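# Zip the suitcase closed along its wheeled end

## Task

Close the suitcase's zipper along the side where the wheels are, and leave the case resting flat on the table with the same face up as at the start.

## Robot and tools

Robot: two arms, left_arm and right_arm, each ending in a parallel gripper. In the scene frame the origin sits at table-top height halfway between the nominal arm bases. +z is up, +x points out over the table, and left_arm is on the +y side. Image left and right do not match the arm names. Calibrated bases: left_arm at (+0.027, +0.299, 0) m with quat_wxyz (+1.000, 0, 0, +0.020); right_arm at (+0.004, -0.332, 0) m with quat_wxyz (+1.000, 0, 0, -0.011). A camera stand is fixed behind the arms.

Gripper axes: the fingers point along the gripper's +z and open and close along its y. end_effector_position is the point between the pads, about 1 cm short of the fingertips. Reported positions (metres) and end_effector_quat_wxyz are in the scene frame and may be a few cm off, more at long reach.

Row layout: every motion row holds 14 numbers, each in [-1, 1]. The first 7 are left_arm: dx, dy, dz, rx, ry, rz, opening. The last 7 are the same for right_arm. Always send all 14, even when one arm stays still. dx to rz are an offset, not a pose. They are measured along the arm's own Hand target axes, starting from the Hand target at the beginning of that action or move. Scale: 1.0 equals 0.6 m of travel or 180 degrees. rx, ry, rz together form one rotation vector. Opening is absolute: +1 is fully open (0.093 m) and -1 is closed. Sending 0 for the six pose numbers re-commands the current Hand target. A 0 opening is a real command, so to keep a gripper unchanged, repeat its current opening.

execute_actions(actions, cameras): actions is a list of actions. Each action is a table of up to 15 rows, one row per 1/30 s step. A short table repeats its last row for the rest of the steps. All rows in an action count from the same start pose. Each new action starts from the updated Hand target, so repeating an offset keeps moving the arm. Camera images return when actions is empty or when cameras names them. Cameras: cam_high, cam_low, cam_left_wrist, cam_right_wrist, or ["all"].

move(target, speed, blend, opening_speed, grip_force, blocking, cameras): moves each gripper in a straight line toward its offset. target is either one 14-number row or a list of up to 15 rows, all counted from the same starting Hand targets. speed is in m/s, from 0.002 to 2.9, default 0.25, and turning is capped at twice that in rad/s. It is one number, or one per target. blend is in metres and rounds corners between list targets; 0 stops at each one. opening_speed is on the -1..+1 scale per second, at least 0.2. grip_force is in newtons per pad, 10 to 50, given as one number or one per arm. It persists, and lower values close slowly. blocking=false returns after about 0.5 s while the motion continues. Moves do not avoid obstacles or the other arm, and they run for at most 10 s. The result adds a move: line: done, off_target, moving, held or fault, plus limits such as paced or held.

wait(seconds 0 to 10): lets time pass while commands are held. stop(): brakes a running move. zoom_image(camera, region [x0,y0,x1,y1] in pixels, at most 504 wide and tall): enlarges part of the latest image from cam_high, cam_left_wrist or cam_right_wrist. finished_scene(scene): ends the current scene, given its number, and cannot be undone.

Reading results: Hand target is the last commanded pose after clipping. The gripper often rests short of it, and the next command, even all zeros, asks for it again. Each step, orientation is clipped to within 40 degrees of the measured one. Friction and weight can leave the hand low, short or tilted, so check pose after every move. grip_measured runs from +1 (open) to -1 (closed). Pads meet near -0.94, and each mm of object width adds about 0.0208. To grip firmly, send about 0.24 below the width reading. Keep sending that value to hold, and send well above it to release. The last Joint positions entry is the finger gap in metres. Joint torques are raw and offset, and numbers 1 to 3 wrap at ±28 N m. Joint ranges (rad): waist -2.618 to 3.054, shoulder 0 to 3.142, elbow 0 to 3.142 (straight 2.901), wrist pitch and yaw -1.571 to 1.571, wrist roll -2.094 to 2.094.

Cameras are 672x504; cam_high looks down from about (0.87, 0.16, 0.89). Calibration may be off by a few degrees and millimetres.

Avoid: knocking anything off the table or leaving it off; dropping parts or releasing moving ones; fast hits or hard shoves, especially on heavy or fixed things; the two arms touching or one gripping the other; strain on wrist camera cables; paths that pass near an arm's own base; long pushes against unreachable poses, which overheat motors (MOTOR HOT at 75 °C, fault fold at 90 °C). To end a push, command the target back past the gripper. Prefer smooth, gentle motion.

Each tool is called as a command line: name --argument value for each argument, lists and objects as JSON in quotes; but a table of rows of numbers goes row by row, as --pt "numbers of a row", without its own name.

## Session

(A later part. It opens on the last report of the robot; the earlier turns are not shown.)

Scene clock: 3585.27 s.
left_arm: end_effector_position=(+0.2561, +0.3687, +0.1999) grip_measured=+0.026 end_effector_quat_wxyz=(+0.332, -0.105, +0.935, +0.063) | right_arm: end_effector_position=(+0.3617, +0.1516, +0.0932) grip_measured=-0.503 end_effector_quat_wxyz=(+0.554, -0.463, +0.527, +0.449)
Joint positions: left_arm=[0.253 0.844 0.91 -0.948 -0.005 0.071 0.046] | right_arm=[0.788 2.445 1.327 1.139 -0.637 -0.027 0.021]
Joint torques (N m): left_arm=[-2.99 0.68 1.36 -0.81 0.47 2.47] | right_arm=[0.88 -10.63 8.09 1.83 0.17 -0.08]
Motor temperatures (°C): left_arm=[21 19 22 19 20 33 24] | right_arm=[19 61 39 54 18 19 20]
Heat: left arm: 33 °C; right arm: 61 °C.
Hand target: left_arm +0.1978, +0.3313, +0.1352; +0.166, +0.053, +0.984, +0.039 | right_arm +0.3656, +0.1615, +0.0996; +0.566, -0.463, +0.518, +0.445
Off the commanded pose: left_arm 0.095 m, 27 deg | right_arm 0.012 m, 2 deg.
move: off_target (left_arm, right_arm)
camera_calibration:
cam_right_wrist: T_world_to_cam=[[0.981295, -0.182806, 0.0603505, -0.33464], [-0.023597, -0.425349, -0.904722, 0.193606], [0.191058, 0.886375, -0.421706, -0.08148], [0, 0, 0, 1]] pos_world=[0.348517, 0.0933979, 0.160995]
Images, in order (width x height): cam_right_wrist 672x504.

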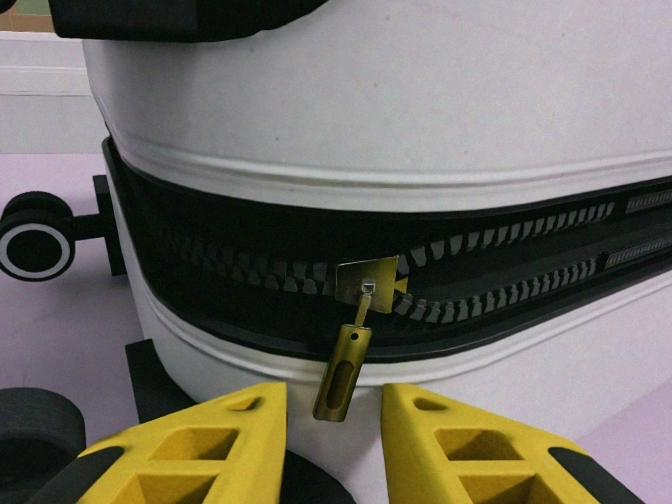

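move --pt "0 0 0 0 0 0 -0.25 0.015 -0.001 0.05 0 0 0 -0.5" --speed 0.1 --cameras '["cam_right_wrist"]'

move --pt "0 0 0 0 0 0 -0.25 0 0 0 0 0 0 -1" --opening_speed 0.4 --cameras '["cam_right_wrist"]'

Scene clock: 3591.87 s.
left_arm: end_effector_position=(+0.2542, +0.3741, +0.1999) grip_measured=+0.026 end_effector_quat_wxyz=(+0.334, -0.130, +0.931, +0.070) | right_arm: end_effector_position=(+0.3738, +0.1687, +0.0929) grip_measured=-0.503 end_effector_quat_wxyz=(+0.565, -0.464, +0.512, +0.452)
Joint positions: left_arm=[0.259 0.838 0.905 -0.943 -0.03 0.033 0.046] | right_arm=[0.794 2.522 1.452 1.127 -0.638 -0.028 0.021]
Joint torques (N m): left_arm=[-3.32 0.57 1.28 -0.84 0.65 2.79] | right_arm=[3.36 -10.73 9.29 1.38 0.55 -0.12]
Motor temperatures (°C): left_arm=[21 19 22 19 20 34 24] | right_arm=[19 60 39 53 18 19 20]
Heat: left arm: 34 °C; right arm: 60 °C.
Hand target: left_arm +0.1978, +0.3313, +0.1352; +0.166, +0.053, +0.984, +0.039 | right_arm +0.3720, +0.1912, +0.0917; +0.566, -0.463, +0.518, +0.445
Off the commanded pose: left_arm 0.096 m, 29 deg | right_arm 0.022 m, 1 deg.
move: off_target (left_arm, right_arm)
camera_calibration:
cam_right_wrist: T_world_to_cam=[[0.980699, -0.177142, 0.0827708, -0.346181], [0.00455496, -0.402511, -0.915404, 0.187577], [0.195473, 0.898112, -0.393936, -0.105279], [0, 0, 0, 1]] pos_world=[0.359224, 0.108731, 0.158889]
Images, in order (width x height): cam_right_wrist 672x504.

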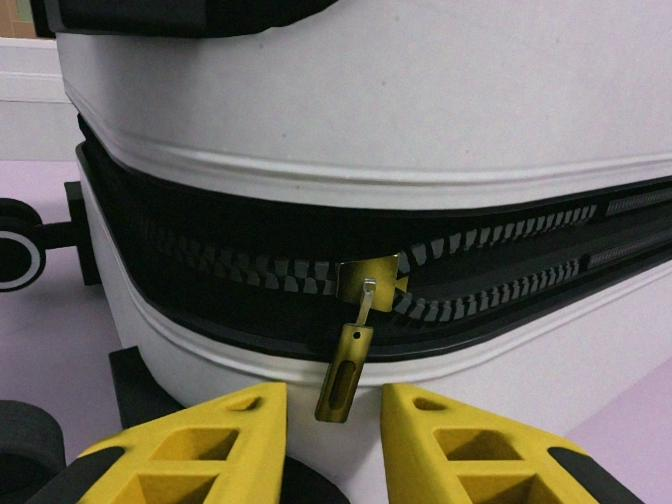

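Scene clock: 3593.33 s.
left_arm: end_effector_position=(+0.2540, +0.3745, +0.2000) grip_measured=+0.026 end_effector_quat_wxyz=(+0.334, -0.131, +0.931, +0.071) | right_arm: end_effector_position=(+0.3732, +0.1690, +0.0909) grip_measured=-0.987 end_effector_quat_wxyz=(+0.560, -0.466, +0.514, +0.453)
Joint positions: left_arm=[0.259 0.836 0.904 -0.941 -0.033 0.031 0.046] | right_arm=[0.794 2.522 1.453 1.116 -0.643 -0.028 0]
Joint torques (N m): left_arm=[-3.37 0.44 1.51 -0.82 0.68 2.79] | right_arm=[3.44 -10.74 9.36 1.48 0.58 -0.11]
Motor temperatures (°C): left_arm=[21 19 22 19 20 34 24] | right_arm=[19 59 39 52 18 19 20]
Heat: left arm: 34 °C; right arm: 59 °C.
Hand target: left_arm +0.1978, +0.3313, +0.1352; +0.166, +0.053, +0.984, +0.039 | right_arm +0.3721, +0.1912, +0.0918; +0.566, -0.463, +0.517, +0.445
Off the commanded pose: left_arm 0.096 m, 30 deg | right_arm 0.022 m, 1 deg.
move: off_target (left_arm, right_arm)
camera_calibration:
cam_right_wrist: T_world_to_cam=[[0.982041, -0.172066, 0.07739, -0.346202], [0.000195072, -0.409263, -0.912416, 0.188295], [0.188669, 0.896045, -0.40188, -0.102602], [0, 0, 0, 1]] pos_world=[0.359306, 0.109429, 0.157363]
Images, in order (width x height): cam_right_wrist 672x504.

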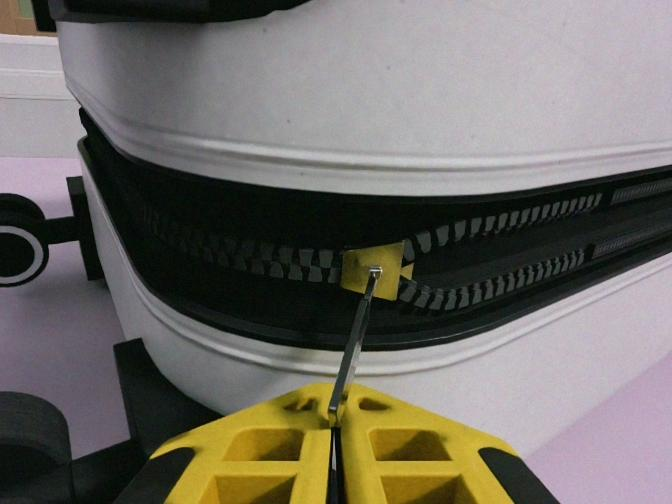

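move --pt "0 0 0 0 0 0 -0.25 0 0 -0.03 0 0 0 -1" --pt "0.03 0 0 0 0 0 -0.25 -0.02 -0.1 -0.03 0 0 0 -1" --speed 0.1 --cameras '["cam_right_wrist"]'

Scene clock: 3599.43 s.
left_arm: end_effector_position=(+0.2450, +0.3684, +0.1974) grip_measured=+0.026 end_effector_quat_wxyz=(+0.341, -0.089, +0.934, +0.063) | right_arm: end_effector_position=(+0.4266, +0.1575, +0.1042) grip_measured=-0.987 end_effector_quat_wxyz=(+0.564, -0.458, +0.527, +0.442)
Joint positions: left_arm=[0.3 0.78 0.872 -0.954 0.041 0.136 0.046] | right_arm=[0.714 2.557 1.62 0.971 -0.689 -0.028 0]
Joint torques (N m): left_arm=[-2.51 1.22 1.54 -1.07 0.3 2.38] | right_arm=[0.18 -11.99 7.68 1.81 -0.13 -0.04]
Motor temperatures (°C): left_arm=[21 19 22 19 20 35 24] | right_arm=[19 57 40 51 18 19 20]
Heat: left arm: 35 °C; right arm: 57 °C.
Hand target: left_arm +0.1808, +0.3334, +0.1294; +0.166, +0.053, +0.984, +0.039 | right_arm +0.4270, +0.1626, +0.1069; +0.566, -0.463, +0.518, +0.445
Off the commanded pose: left_arm 0.100 m, 27 deg | right_arm 0.006 m, 1 deg.
move: off_target (left_arm)
camera_calibration:
cam_right_wrist: T_world_to_cam=[[0.976137, -0.205306, 0.0707522, -0.393264], [-0.0221546, -0.418266, -0.908054, 0.206309], [0.216023, 0.884818, -0.412833, -0.105702], [0, 0, 0, 1]] pos_world=[0.411284, 0.0990792, 0.171527]
Images, in order (width x height): cam_right_wrist 672x504.

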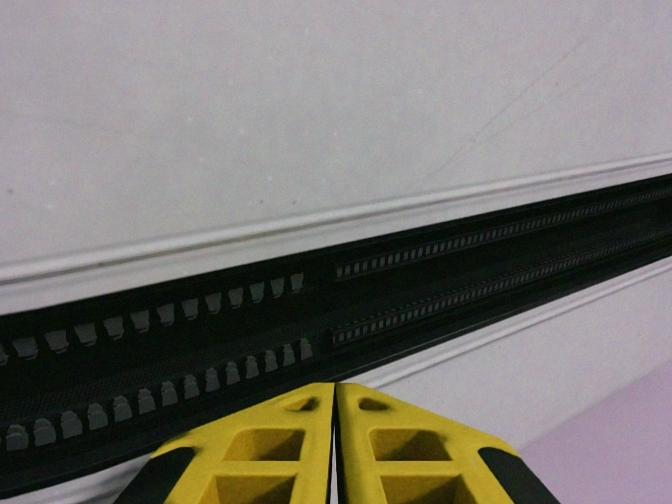

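move --pt "0 0 0 0 0 0 -0.25 0 0 -0.05 0 0 0 -0.5" --pt "0 0 0 0 0 0 -0.25 0.01 0.1 -0.05 0 0 0 -0.5" --pt "0 0 0 0 0 0 -0.25 0.02 0.1 -0.0 0 0 0 -0.5" --speed 0.2 --cameras '["cam_right_wrist"]'

Scene clock: 3609.37 s.
left_arm: end_effector_position=(+0.2474, +0.3691, +0.1996) grip_measured=+0.026 end_effector_quat_wxyz=(+0.348, -0.093, +0.931, +0.062) | right_arm: end_effector_position=(+0.3609, +0.1493, +0.0511) grip_measured=-0.502 end_effector_quat_wxyz=(+0.517, -0.469, +0.557, +0.450)
Joint positions: left_arm=[0.3 0.78 0.872 -0.941 0.043 0.125 0.046] | right_arm=[0.782 2.509 1.336 1.097 -0.655 -0.03 0.021]
Joint torques (N m): left_arm=[-2.58 1.03 1.62 -1.18 0.31 2.48] | right_arm=[2.61 -13.37 9.99 2.23 0.43 -0.03]
Motor temperatures (°C): left_arm=[21 19 21 19 20 35 24] | right_arm=[19 59 40 52 18 19 20]
Heat: left arm: 35 °C; right arm: 59 °C.
Hand target: left_arm +0.1809, +0.3334, +0.1294; +0.166, +0.053, +0.984, +0.039 | right_arm +0.3691, +0.1734, +0.0912; +0.566, -0.462, +0.517, +0.445
Off the commanded pose: left_arm 0.103 m, 28 deg | right_arm 0.047 m, 7 deg.
move: off_target (left_arm, right_arm)
camera_calibration:
cam_right_wrist: T_world_to_cam=[[0.985633, -0.168777, 0.00644806, -0.332694], [-0.0775186, -0.485956, -0.870539, 0.181321], [0.15006, 0.857532, -0.492058, -0.0742498], [0, 0, 0, 1]] pos_world=[0.353112, 0.0956347, 0.123457]
Images, in order (width x height): cam_right_wrist 672x504.

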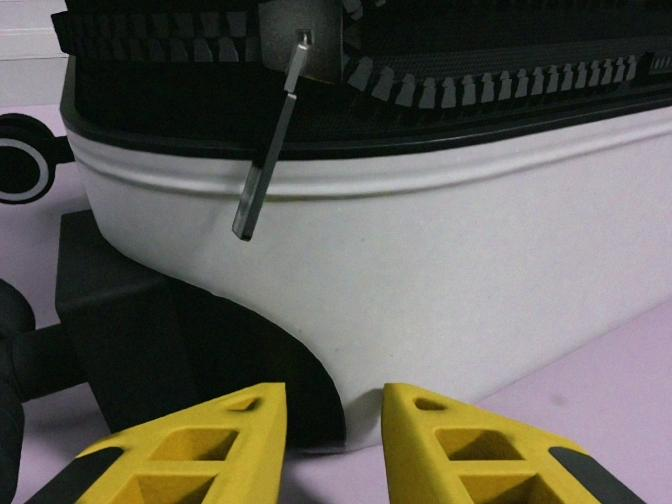

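move --pt "0 0 0 0 0 0 -0.25 -0.02 0.03 -0.07 0 0 0 -0.5" --pt "0 0 0 0 0 0 -0.25 -0.09 0.03 -0.06 0 0 0 -0.5" --pt "0 0 0 0 0 0 -0.25 -0.035 0.03 -0.05 0 0 0 -0.5" --pt "0 0 0 0 0 0 -0.25 -0.02 0.03 -0.01 0 0 0 -0.5" --speed 0.2 --cameras '["cam_right_wrist"]'

Scene clock: 3618.83 s.
left_arm: end_effector_position=(+0.2471, +0.3702, +0.2001) grip_measured=+0.026 end_effector_quat_wxyz=(+0.349, -0.098, +0.930, +0.063) | right_arm: end_effector_position=(+0.3487, +0.1530, +0.0947) grip_measured=-0.502 end_effector_quat_wxyz=(+0.553, -0.464, +0.527, +0.449)
Joint positions: left_arm=[0.302 0.779 0.872 -0.94 0.039 0.119 0.046] | right_arm=[0.81 2.417 1.281 1.153 -0.615 -0.03 0.021]
Joint torques (N m): left_arm=[-2.63 1.1 1.29 -1.18 0.35 2.55] | right_arm=[2.44 -9.91 8.98 1.8 0.34 -0.07]
Motor temperatures (°C): left_arm=[21 19 21 19 20 35 24] | right_arm=[19 60 41 53 18 19 20]
Heat: left arm: 35 °C; right arm: 60 °C.
Hand target: left_arm +0.1809, +0.3333, +0.1294; +0.166, +0.053, +0.984, +0.039 | right_arm +0.3493, +0.1704, +0.1018; +0.566, -0.463, +0.517, +0.445
Off the commanded pose: left_arm 0.104 m, 28 deg | right_arm 0.019 m, 2 deg.
move: off_target (left_arm, right_arm)
camera_calibration:
cam_right_wrist: T_world_to_cam=[[0.981372, -0.182187, 0.0609611, -0.321882], [-0.0235119, -0.428826, -0.903081, 0.195633], [0.190672, 0.884825, -0.425122, -0.0788232], [0, 0, 0, 1]] pos_world=[0.335515, 0.0949945, 0.162785]
Images, in order (width x height): cam_right_wrist 672x504.

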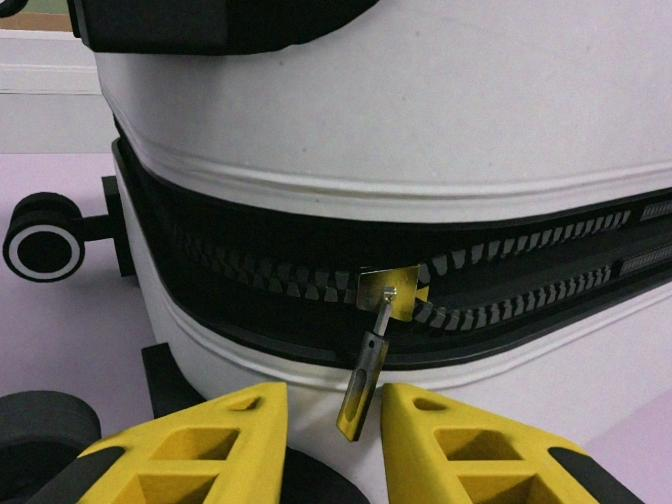

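move --pt "0 0 0 0 0 0 -0.25 -0.005 -0.011 0.055 0 0 0 -0.5" --speed 0.1 --cameras '["cam_right_wrist"]'

move --pt "0 0 0 0 0 0 -0.25 0 0 0 0 0 0 -0.86" --opening_speed 0.4 --cameras '["cam_right_wrist"]'

Scene clock: 3628.00 s.
left_arm: end_effector_position=(+0.2421, +0.3818, +0.2006) grip_measured=+0.026 end_effector_quat_wxyz=(+0.348, -0.137, +0.924, +0.079) | right_arm: end_effector_position=(+0.3626, +0.1798, +0.0959) grip_measured=-0.502 end_effector_quat_wxyz=(+0.551, -0.465, +0.526, +0.450)
Joint positions: left_arm=[0.327 0.772 0.87 -0.94 -0.003 0.074 0.046] | right_arm=[0.827 2.488 1.445 1.059 -0.604 -0.03 0.021]
Joint torques (N m): left_arm=[-3.34 0.76 0.92 -1.1 0.65 2.93] | right_arm=[3.21 -11.11 9.83 1.71 0.5 -0.09]
Motor temperatures (°C): left_arm=[21 19 21 19 20 36 24] | right_arm=[19 59 41 52 18 19 20]
Heat: left arm: 36 °C; right arm: 59 °C.
Hand target: left_arm +0.1808, +0.3334, +0.1294; +0.166, +0.053, +0.984, +0.039 | right_arm +0.3615, +0.2016, +0.1063; +0.566, -0.463, +0.518, +0.445
Off the commanded pose: left_arm 0.106 m, 31 deg | right_arm 0.024 m, 2 deg.
move: off_target (left_arm, right_arm)
camera_calibration:
cam_right_wrist: T_world_to_cam=[[0.982463, -0.176242, 0.0608749, -0.332182], [-0.0209822, -0.428904, -0.903106, 0.207677], [0.185274, 0.885991, -0.42508, -0.103017], [0, 0, 0, 1]] pos_world=[0.3498, 0.121801, 0.163985]
Images, in order (width x height): cam_right_wrist 672x504.

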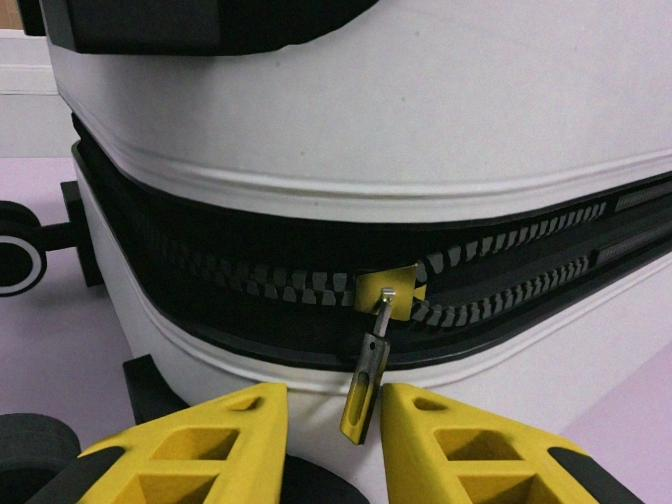

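Scene clock: 3629.10 s.
left_arm: end_effector_position=(+0.2420, +0.3821, +0.2006) grip_measured=+0.026 end_effector_quat_wxyz=(+0.347, -0.137, +0.924, +0.080) | right_arm: end_effector_position=(+0.3644, +0.1797, +0.0954) grip_measured=-0.855 end_effector_quat_wxyz=(+0.552, -0.463, +0.529, +0.447)
Joint positions: left_arm=[0.327 0.772 0.87 -0.94 -0.005 0.073 0.046] | right_arm=[0.827 2.488 1.446 1.056 -0.594 -0.03 0.004]
Joint torques (N m): left_arm=[-3.19 0.77 1.14 -1.12 0.66 2.92] | right_arm=[3.23 -11.1 9.83 1.76 0.38 -0.08]
Motor temperatures (°C): left_arm=[21 19 21 19 20 36 24] | right_arm=[19 59 41 52 18 19 20]
Heat: left arm: 36 °C; right arm: 59 °C.
Hand target: left_arm +0.1808, +0.3334, +0.1294; +0.166, +0.053, +0.984, +0.039 | right_arm +0.3614, +0.2016, +0.1063; +0.566, -0.463, +0.518, +0.445
Off the commanded pose: left_arm 0.106 m, 31 deg | right_arm 0.025 m, 2 deg.
move: off_target (left_arm, right_arm)
camera_calibration:
cam_right_wrist: T_world_to_cam=[[0.980812, -0.185791, 0.0590649, -0.331407], [-0.0272229, -0.430523, -0.902169, 0.209699], [0.193044, 0.883251, -0.42732, -0.105497], [0, 0, 0, 1]] pos_world=[0.351123, 0.121888, 0.163678]
Images, in order (width x height): cam_right_wrist 672x504.

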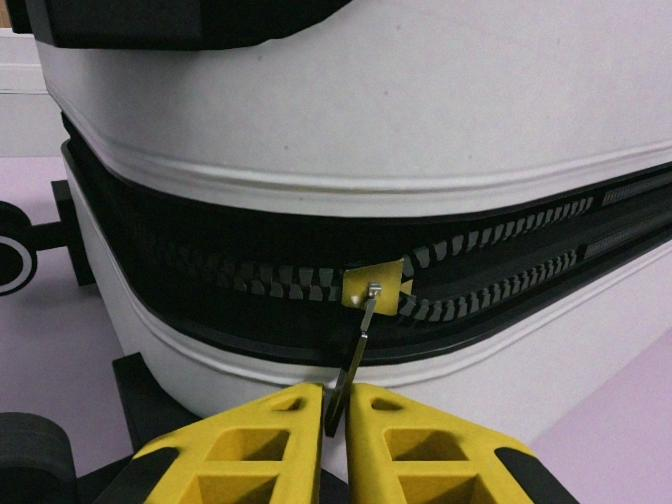

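move --pt "0 0 0 0 0 0 -0.25 -0.05 0 -0.02 0 0 0 -0.86" --pt "0 0 0 0 0 0 -0.25 -0.045 0 0.015 0 0 0 -0.86" --pt "0 0 0 0 0 0 -0.25 -0.045 0 0.015 0 0 0 -1" --speed 0.1 --cameras '["cam_right_wrist"]'

Scene clock: 3636.53 s.
left_arm: end_effector_position=(+0.2416, +0.3833, +0.2007) grip_measured=+0.026 end_effector_quat_wxyz=(+0.347, -0.142, +0.923, +0.082) | right_arm: end_effector_position=(+0.3669, +0.1821, +0.0956) grip_measured=-0.983 end_effector_quat_wxyz=(+0.537, -0.464, +0.547, +0.445)
Joint positions: left_arm=[0.327 0.772 0.87 -0.94 -0.012 0.067 0.046] | right_arm=[0.828 2.469 1.462 0.974 -0.588 -0.03 0]
Joint torques (N m): left_arm=[-3.19 0.51 0.92 -1.08 0.72 2.94] | right_arm=[4.1 -14.9 10.17 1.81 0.4 -0.07]
Motor temperatures (°C): left_arm=[21 19 21 19 20 38 24] | right_arm=[19 58 41 52 18 19 20]
Heat: left arm: 38 °C; right arm: 58 °C.
Hand target: left_arm +0.1808, +0.3334, +0.1294; +0.166, +0.053, +0.984, +0.039 | right_arm +0.3612, +0.2098, +0.1338; +0.566, -0.463, +0.517, +0.445
Off the commanded pose: left_arm 0.106 m, 32 deg | right_arm 0.047 m, 5 deg.
move: off_target (left_arm, right_arm); target 3's new opening was sent with right_arm's hand 0.047 m and 5 deg from that target
camera_calibration:
cam_right_wrist: T_world_to_cam=[[0.981365, -0.189168, 0.0337485, -0.330703], [-0.0582696, -0.460328, -0.885834, 0.226261], [0.183107, 0.86736, -0.462773, -0.0981719], [0, 0, 0, 1]] pos_world=[0.3557, 0.126746, 0.166159]
Images, in order (width x height): cam_right_wrist 672x504.

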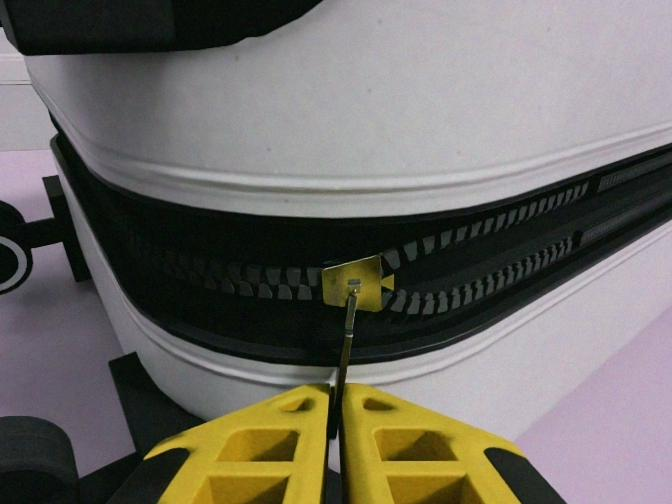

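move --pt "0 0 0 0 0 0 -0.25 0.04 0 -0.03 0 0 0 -1" --pt "0.02 0 0 0 0 0 -0.25 0.04 -0.04 -0.03 0 0 0 -1" --speed 0.06 --cameras '["cam_right_wrist"]'

Scene clock: 3643.83 s.
left_arm: end_effector_position=(+0.2355, +0.3840, +0.1989) grip_measured=+0.026 end_effector_quat_wxyz=(+0.355, -0.139, +0.921, +0.082) | right_arm: end_effector_position=(+0.3645, +0.1809, +0.0950) grip_measured=-0.983 end_effector_quat_wxyz=(+0.530, -0.479, +0.524, +0.463)
Joint positions: left_arm=[0.363 0.732 0.844 -0.936 0.019 0.096 0.046] | right_arm=[0.812 2.494 1.485 0.997 -0.669 -0.029 0]
Joint torques (N m): left_arm=[-2.78 0.51 1.2 -1.27 0.61 3.07] | right_arm=[-0.1 -11.47 9.24 2.01 0.62 -0.08]
Motor temperatures (°C): left_arm=[21 19 21 19 20 39 24] | right_arm=[20 60 41 52 18 19 20]
Heat: left arm: 39 °C; right arm: 60 °C.
Hand target: left_arm +0.1696, +0.3348, +0.1255; +0.166, +0.053, +0.984, +0.039 | right_arm +0.3831, +0.1886, +0.1105; +0.566, -0.463, +0.517, +0.445
Off the commanded pose: left_arm 0.110 m, 32 deg | right_arm 0.026 m, 5 deg.
move: off_target (left_arm, right_arm)
camera_calibration:
cam_right_wrist: T_world_to_cam=[[0.991043, -0.126201, 0.0436699, -0.344343], [-0.0176186, -0.447713, -0.894004, 0.20861], [0.132376, 0.885227, -0.445927, -0.0832448], [0, 0, 0, 1]] pos_world=[0.355954, 0.123631, 0.164414]
Images, in order (width x height): cam_right_wrist 672x504.

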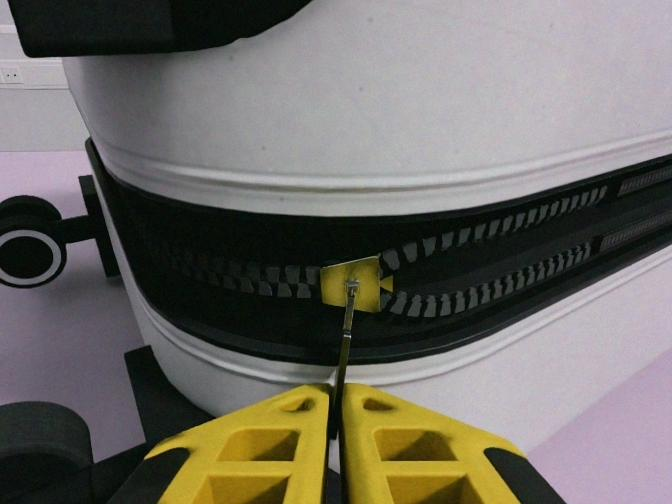

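move --pt "0.02 0 0 0 0 0.0 -0.25 0.0 -0.06 0.0 0 0 0 -1" --speed 0.06 --cameras '["cam_right_wrist"]'

Scene clock: 3648.73 s.
left_arm: end_effector_position=(+0.2322, +0.3849, +0.1985) grip_measured=+0.026 end_effector_quat_wxyz=(+0.367, -0.132, +0.918, +0.080) | right_arm: end_effector_position=(+0.3722, +0.1774, +0.0951) grip_measured=-0.984 end_effector_quat_wxyz=(+0.508, -0.504, +0.499, +0.489)
Joint positions: left_arm=[0.402 0.7 0.821 -0.925 0.059 0.133 0.046] | right_arm=[0.771 2.536 1.572 0.956 -0.808 -0.03 0]
Joint torques (N m): left_arm=[-2.04 0.4 1.33 -1.53 0.46 3.11] | right_arm=[-2.06 -12.23 9.96 1.84 1.44 0.01]
Motor temperatures (°C): left_arm=[21 19 21 20 20 40 24] | right_arm=[19 59 41 51 18 19 20]
Heat: left arm: 40 °C; right arm: 59 °C.
Hand target: left_arm +0.1584, +0.3362, +0.1217; +0.166, +0.053, +0.984, +0.039 | right_arm +0.4186, +0.1821, +0.1129; +0.566, -0.463, +0.517, +0.445
Off the commanded pose: left_arm 0.117 m, 33 deg | right_arm 0.050 m, 10 deg.
move: off_target (left_arm, right_arm)
camera_calibration:
cam_right_wrist: T_world_to_cam=[[0.998539, -0.0283894, 0.0459737, -0.372731], [0.0286, -0.444187, -0.895478, 0.189592], [0.045843, 0.895484, -0.442726, -0.051016], [0, 0, 0, 1]] pos_world=[0.369103, 0.119317, 0.164325]
Images, in order (width x height): cam_right_wrist 672x504.

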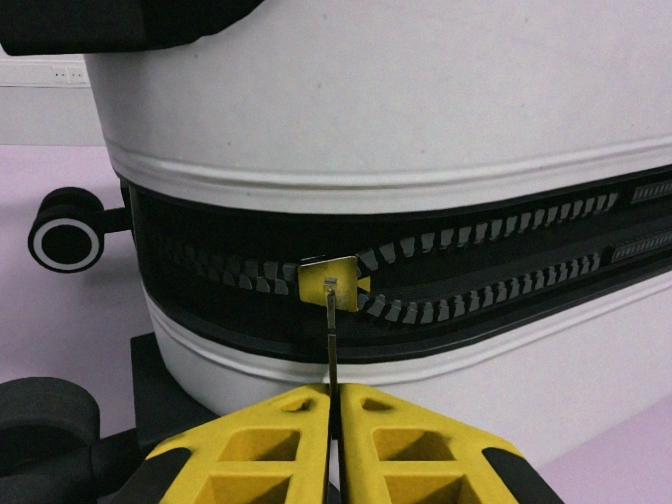

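move --pt "0.01 0 0 0 0 0.03 -0.25 0.0 -0.05 -0.015 0.02 0 0 -1" --speed 0.06 --cameras '["cam_right_wrist"]'

Scene clock: 3654.23 s.
left_arm: end_effector_position=(+0.2271, +0.3861, +0.1965) grip_measured=+0.026 end_effector_quat_wxyz=(+0.371, -0.116, +0.917, +0.086) | right_arm: end_effector_position=(+0.3733, +0.1749, +0.0951) grip_measured=-0.984 end_effector_quat_wxyz=(+0.508, -0.508, +0.495, +0.489)
Joint positions: left_arm=[0.443 0.668 0.8 -0.924 0.092 0.193 0.046] | right_arm=[0.764 2.536 1.572 0.956 -0.822 -0.037 0]
Joint torques (N m): left_arm=[-2.32 0.57 1.52 -1.56 0.32 3.61] | right_arm=[-5.53 -12.78 9.42 1.86 1.68 0.11]
Motor temperatures (°C): left_arm=[21 19 21 20 20 41 24] | right_arm=[19 60 42 51 19 19 20]
Heat: left arm: 41 °C; right arm: 60 °C.
Hand target: left_arm +0.1527, +0.3369, +0.1198; +0.164, +0.099, +0.980, +0.047 | right_arm +0.4465, +0.1679, +0.1144; +0.580, -0.445, +0.531, +0.428
Off the commanded pose: left_arm 0.118 m, 35 deg | right_arm 0.076 m, 14 deg.
move: off_target (left_arm, right_arm)
camera_calibration:
cam_right_wrist: T_world_to_cam=[[0.998382, -0.0211665, 0.0527768, -0.375892], [0.0379126, -0.443956, -0.895246, 0.184941], [0.0423799, 0.895799, -0.442435, -0.0476364], [0, 0, 0, 1]] pos_world=[0.370291, 0.116822, 0.16433]
Images, in order (width x height): cam_right_wrist 672x504.

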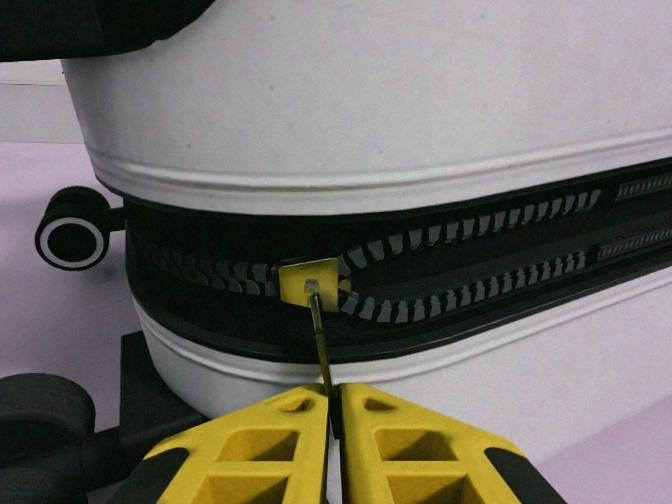

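move --pt "0.02 0 0 0 0 0 -0.25 0.0 -0.06 -0.0 0 0 0 -1" --speed 0.06 --cameras '["cam_right_wrist"]'

Scene clock: 3660.53 s.
left_arm: end_effector_position=(+0.2190, +0.3824, +0.1903) grip_measured=+0.026 end_effector_quat_wxyz=(+0.363, -0.086, +0.925, +0.078) | right_arm: end_effector_position=(+0.4161, +0.1713, +0.1037) grip_measured=-0.984 end_effector_quat_wxyz=(+0.524, -0.500, +0.494, +0.480)
Joint positions: left_arm=[0.504 0.651 0.789 -0.964 0.165 0.294 0.046] | right_arm=[0.711 2.608 1.745 0.881 -0.844 -0.037 0]
Joint torques (N m): left_arm=[-2.04 0.61 1.21 -1.53 -0.04 3.4] | right_arm=[-5.26 -12.85 9.35 1.74 1.43 0.11]
Motor temperatures (°C): left_arm=[21 19 21 20 20 44 24] | right_arm=[20 61 42 50 19 19 20]
Heat: left arm: 44 °C; right arm: 61 °C.
Hand target: left_arm +0.1415, +0.3394, +0.1160; +0.164, +0.099, +0.980, +0.047 | right_arm +0.4814, +0.1594, +0.1166; +0.580, -0.444, +0.531, +0.428
Off the commanded pose: left_arm 0.116 m, 32 deg | right_arm 0.068 m, 12 deg.
move: off_target (left_arm, right_arm)
camera_calibration:
cam_right_wrist: T_world_to_cam=[[0.996014, -0.053383, 0.0714573, -0.414539], [0.0416443, -0.430138, -0.901802, 0.18616], [0.0788774, 0.901184, -0.4262, -0.0603325], [0, 0, 0, 1]] pos_world=[0.409893, 0.112316, 0.171788]
Images, in order (width x height): cam_right_wrist 672x504.

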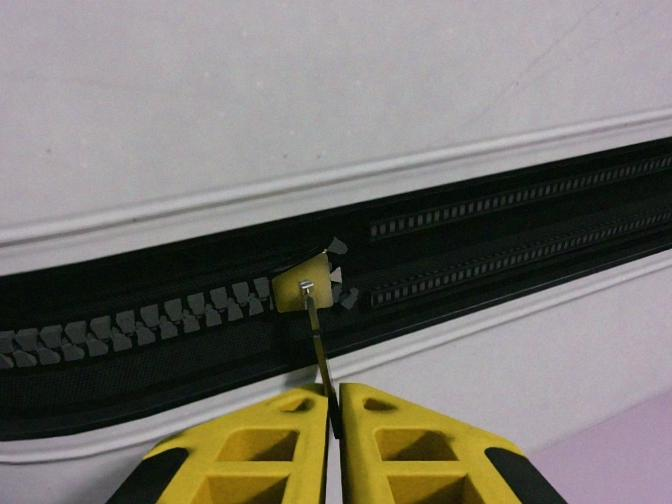

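move --pt "0.01 0 0 0 0 0 -0.25 0.0 -0.03 0 0 0 0 -1" --speed 0.06 --cameras '["cam_right_wrist"]'

Scene clock: 3667.27 s.
left_arm: end_effector_position=(+0.2172, +0.3831, +0.1896) grip_measured=+0.026 end_effector_quat_wxyz=(+0.368, -0.081, +0.923, +0.076) | right_arm: end_effector_position=(+0.4169, +0.1697, +0.1048) grip_measured=-0.984 end_effector_quat_wxyz=(+0.514, -0.512, +0.481, +0.492)
Joint positions: left_arm=[0.54 0.638 0.779 -0.961 0.2 0.326 0.046] | right_arm=[0.698 2.626 1.786 0.861 -0.904 -0.038 0]
Joint torques (N m): left_arm=[-1.78 0.68 1.32 -1.65 -0.15 3.4] | right_arm=[-6.71 -13.03 9.44 1.67 1.7 0.18]
Motor temperatures (°C): left_arm=[21 19 21 20 20 45 24] | right_arm=[20 62 43 50 20 19 20]
Heat: left arm: 45 °C; right arm: 62 °C.
Hand target: left_arm +0.1359, +0.3407, +0.1141; +0.164, +0.099, +0.980, +0.047 | right_arm +0.4987, +0.1552, +0.1178; +0.580, -0.445, +0.531, +0.428
Off the commanded pose: left_arm 0.119 m, 32 deg | right_arm 0.084 m, 14 deg.
move: off_target (left_arm, right_arm)
camera_calibration:
cam_right_wrist: T_world_to_cam=[[0.997175, -0.00626333, 0.0748516, -0.424248], [0.0650329, -0.42666, -0.902071, 0.176085], [0.0375861, 0.90439, -0.425047, -0.0418852], [0, 0, 0, 1]] pos_world=[0.413172, 0.110352, 0.172793]
Images, in order (width x height): cam_right_wrist 672x504.

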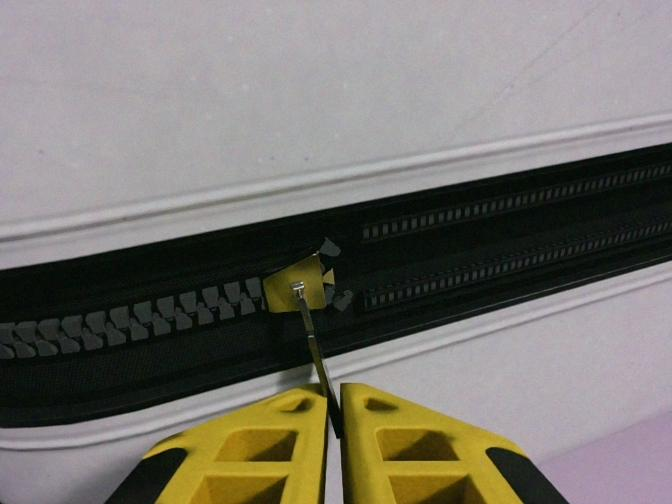

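move --pt "0.015 0 0 0 0 0 -0.25 0.0 -0.03 0 0 0 0 -1" --speed 0.06 --cameras '["cam_right_wrist","cam_high"]'

Scene clock: 3672.40 s.
left_arm: end_effector_position=(+0.2129, +0.3839, +0.1873) grip_measured=+0.026 end_effector_quat_wxyz=(+0.372, -0.073, +0.922, +0.074) | right_arm: end_effector_position=(+0.4155, +0.1668, +0.1067) grip_measured=-0.984 end_effector_quat_wxyz=(+0.503, -0.526, +0.464, +0.505)
Joint positions: left_arm=[0.597 0.62 0.765 -0.97 0.252 0.381 0.046] | right_arm=[0.686 2.64 1.818 0.85 -0.97 -0.038 0]
Joint torques (N m): left_arm=[-1.54 0.72 1.57 -1.74 -0.37 3.45] | right_arm=[-8.38 -13.19 9.5 1.61 2.06 0.21]
Motor temperatures (°C): left_arm=[21 19 21 20 20 46 24] | right_arm=[21 63 43 50 20 19 20]
Heat: left arm: 46 °C; right arm: 63 °C.
Hand target: left_arm +0.1276, +0.3425, +0.1113; +0.164, +0.099, +0.980, +0.047 | right_arm +0.5163, +0.1508, +0.1189; +0.580, -0.445, +0.531, +0.428
Off the commanded pose: left_arm 0.121 m, 32 deg | right_arm 0.103 m, 17 deg.
move: off_target (left_arm, right_arm)
camera_calibration:
cam_right_wrist: T_world_to_cam=[[0.995522, 0.0466762, 0.0821994, -0.432024], [0.0942129, -0.419077, -0.903049, 0.163412], [-0.00770309, 0.90675, -0.421598, -0.0203365], [0, 0, 0, 1]] pos_world=[0.414537, 0.107088, 0.174508]
Images, in order (width x height): cam_high 672x504, cam_right_wrist 672x504.

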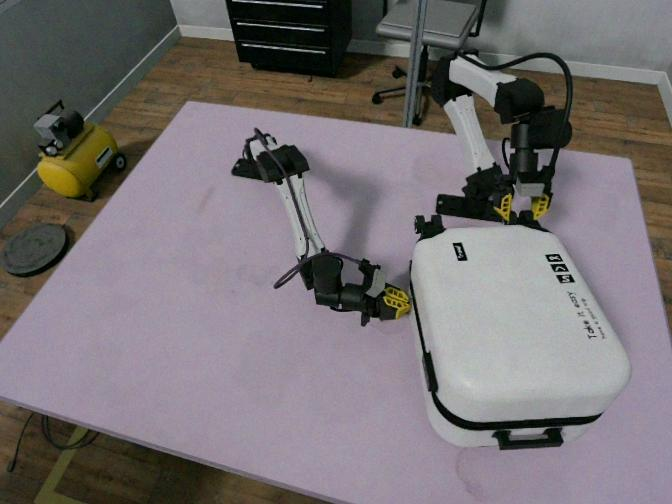

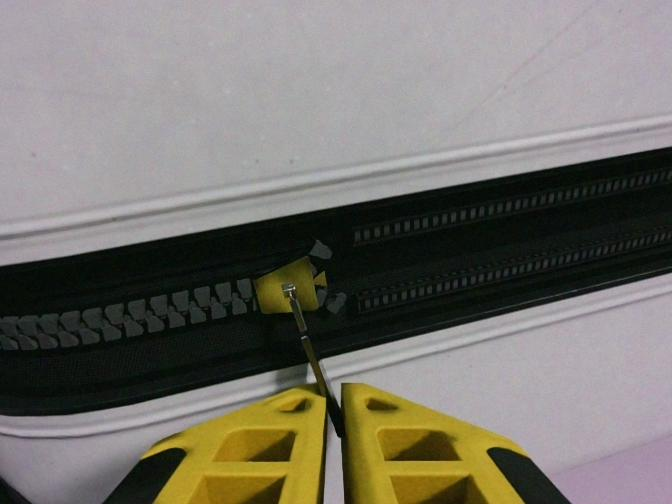

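Stop reached. Relax both, then release and retreat.

move --pt "-0.13 0 0 0 0 0 -0.25 -0.02 0.16 0 0 0 0 -1" --pt "-0.13 0 0 0 0 0 -0.25 -0.02 0.16 0 0 0 0 -0.3" --pt "-0.13 0 0 0 0 0 -0.25 -0.02 0.16 -0.14 0 0 0 -0.3" --speed 0.12 --cameras '["cam_right_wrist","cam_left_wrist"]'

Scene clock: 3680.43 s.
left_arm: end_effector_position=(+0.2521, +0.3496, +0.1997) grip_measured=+0.026 end_effector_quat_wxyz=(+0.331, -0.038, +0.942, +0.048) | right_arm: end_effector_position=(+0.4040, +0.0925, +0.0787) grip_measured=-0.303 end_effector_quat_wxyz=(+0.549, -0.445, +0.566, +0.426)
Joint positions: left_arm=[0.215 0.816 0.907 -0.98 0.045 0.158 0.046] | right_arm=[0.649 2.416 1.255 1.114 -0.698 -0.036 0.031]
Joint torques (N m): left_arm=[-3.85 3.15 1.99 -0.64 0 2.24] | right_arm=[-0.09 -17.63 3.85 2.2 -0.11 0.06]
Motor temperatures (°C): left_arm=[21 19 21 20 20 46 24] | right_arm=[21 64 43 50 21 19 20]
Heat: left arm: 46 °C; right arm: 64 °C.
Hand target: left_arm +0.2000, +0.3262, +0.1356; +0.164, +0.099, +0.980, +0.047 | right_arm +0.4025, +0.0918, +0.1216; +0.580, -0.445, +0.531, +0.428
Off the commanded pose: left_arm 0.086 m, 25 deg | right_arm 0.043 m, 5 deg.
move: off_target (left_arm, right_arm); target 2's new opening was sent with right_arm's hand 0.032 m and 3 deg from that target
camera_calibration:
cam_left_wrist: T_world_to_cam=[[0.0962489, -0.992154, -0.0797958, 0.339623], [-0.968681, -0.0749321, -0.236733, 0.356385], [0.228896, 0.100082, -0.968292, 0.188246], [0, 0, 0, 1]] pos_world=[0.269446, 0.344823, 0.293746]
cam_right_wrist: T_world_to_cam=[[0.96642, -0.255372, 0.0285848, -0.370834], [-0.0956055, -0.460583, -0.882453, 0.186995], [0.238519, 0.850087, -0.469532, -0.0553272], [0, 0, 0, 1]] pos_world=[0.389456, 0.0384588, 0.149636]
Images, in order (width x height): cam_left_wrist 672x504, cam_right_wrist 672x504.

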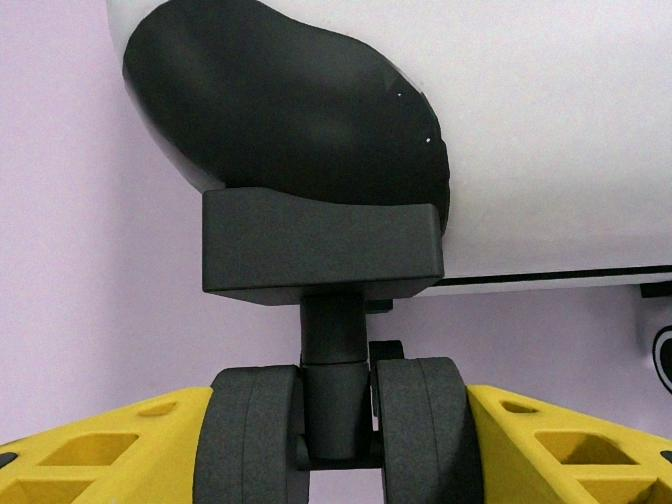

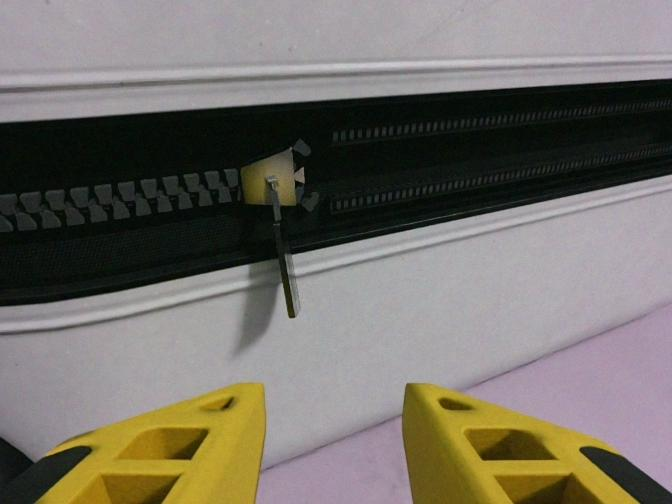

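move --pt "-0.105 0.066 -0.07 0 0 0 -0.25 0 0 0 0 0 0 -0.3" --pt "-0.105 0.066 -0.07 0 0 0 0.5 0 0 -0.08 0 0 0 -0.3" --pt "-0.105 0.066 -0.27 0 0 0 0.5 0 0 -0.08 0 0 0 -0.3" --speed 0.15 --cameras '["cam_high","cam_right_wrist","cam_low"]'

Scene clock: 3695.23 s.
left_arm: end_effector_position=(+0.2256, +0.3416, +0.3174) grip_measured=+0.498 end_effector_quat_wxyz=(+0.285, +0.093, +0.951, +0.081) | right_arm: end_effector_position=(+0.3932, +0.0453, +0.0815) grip_measured=-0.303 end_effector_quat_wxyz=(+0.549, -0.442, +0.566, +0.428)
Joint positions: left_arm=[0.203 1.037 1.572 -1.505 0.037 0.427 0.069] | right_arm=[0.572 2.333 1.075 1.216 -0.775 -0.03 0.031]
Joint torques (N m): left_arm=[-0.08 0.32 6.52 0.96 -0.01 0.11] | right_arm=[-0.03 -16.2 3.48 2.23 -0.11 0.06]
Motor temperatures (°C): left_arm=[21 19 22 20 19 41 24] | right_arm=[20 66 40 51 19 19 20]
Heat: left arm: 41 °C; right arm: 66 °C.
Hand target: left_arm +0.2119, +0.3420, +0.3128; +0.164, +0.099, +0.980, +0.047 | right_arm +0.3912, +0.0452, +0.1195; +0.580, -0.445, +0.531, +0.428
Off the commanded pose: left_arm 0.014 m, 15 deg | right_arm 0.038 m, 5 deg.
joint sent to its limit (left arm) — joint 4 (wrist pitch), lower limit. The joint targets are off in orientation, not in position.
move: off_target (left_arm, right_arm); target 2's new opening was sent with left_arm's hand 0.013 m and 12 deg from that target
camera_calibration:
cam_right_wrist: T_world_to_cam=[[0.966181, -0.25692, 0.0220652, -0.37187], [-0.100701, -0.4547, -0.884933, 0.168689], [0.23739, 0.852784, -0.465195, -0.0112605], [0, 0, 0, 1]] pos_world=[0.378954, -0.00923544, 0.152245]
Images, in order (width x height): cam_high 672x504, cam_low 672x504, cam_right_wrist 672x504.

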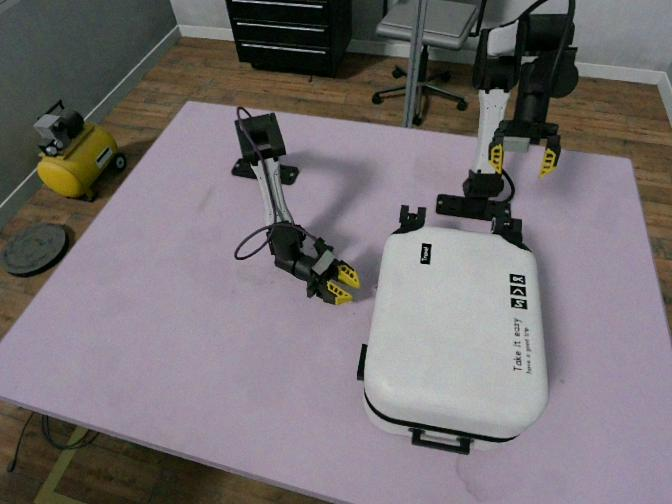

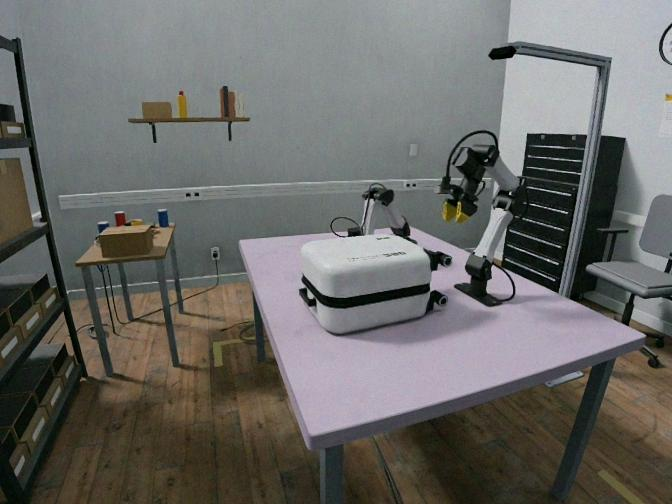

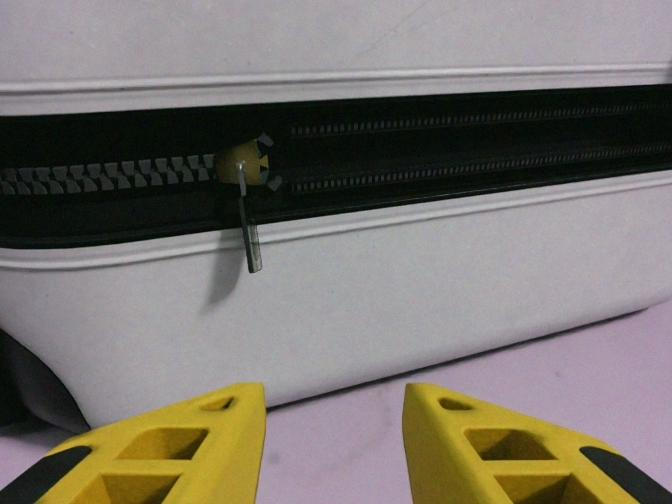

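Closed, flat, on the table.

finished_scene --scene 2

The scene is finished: the task was done.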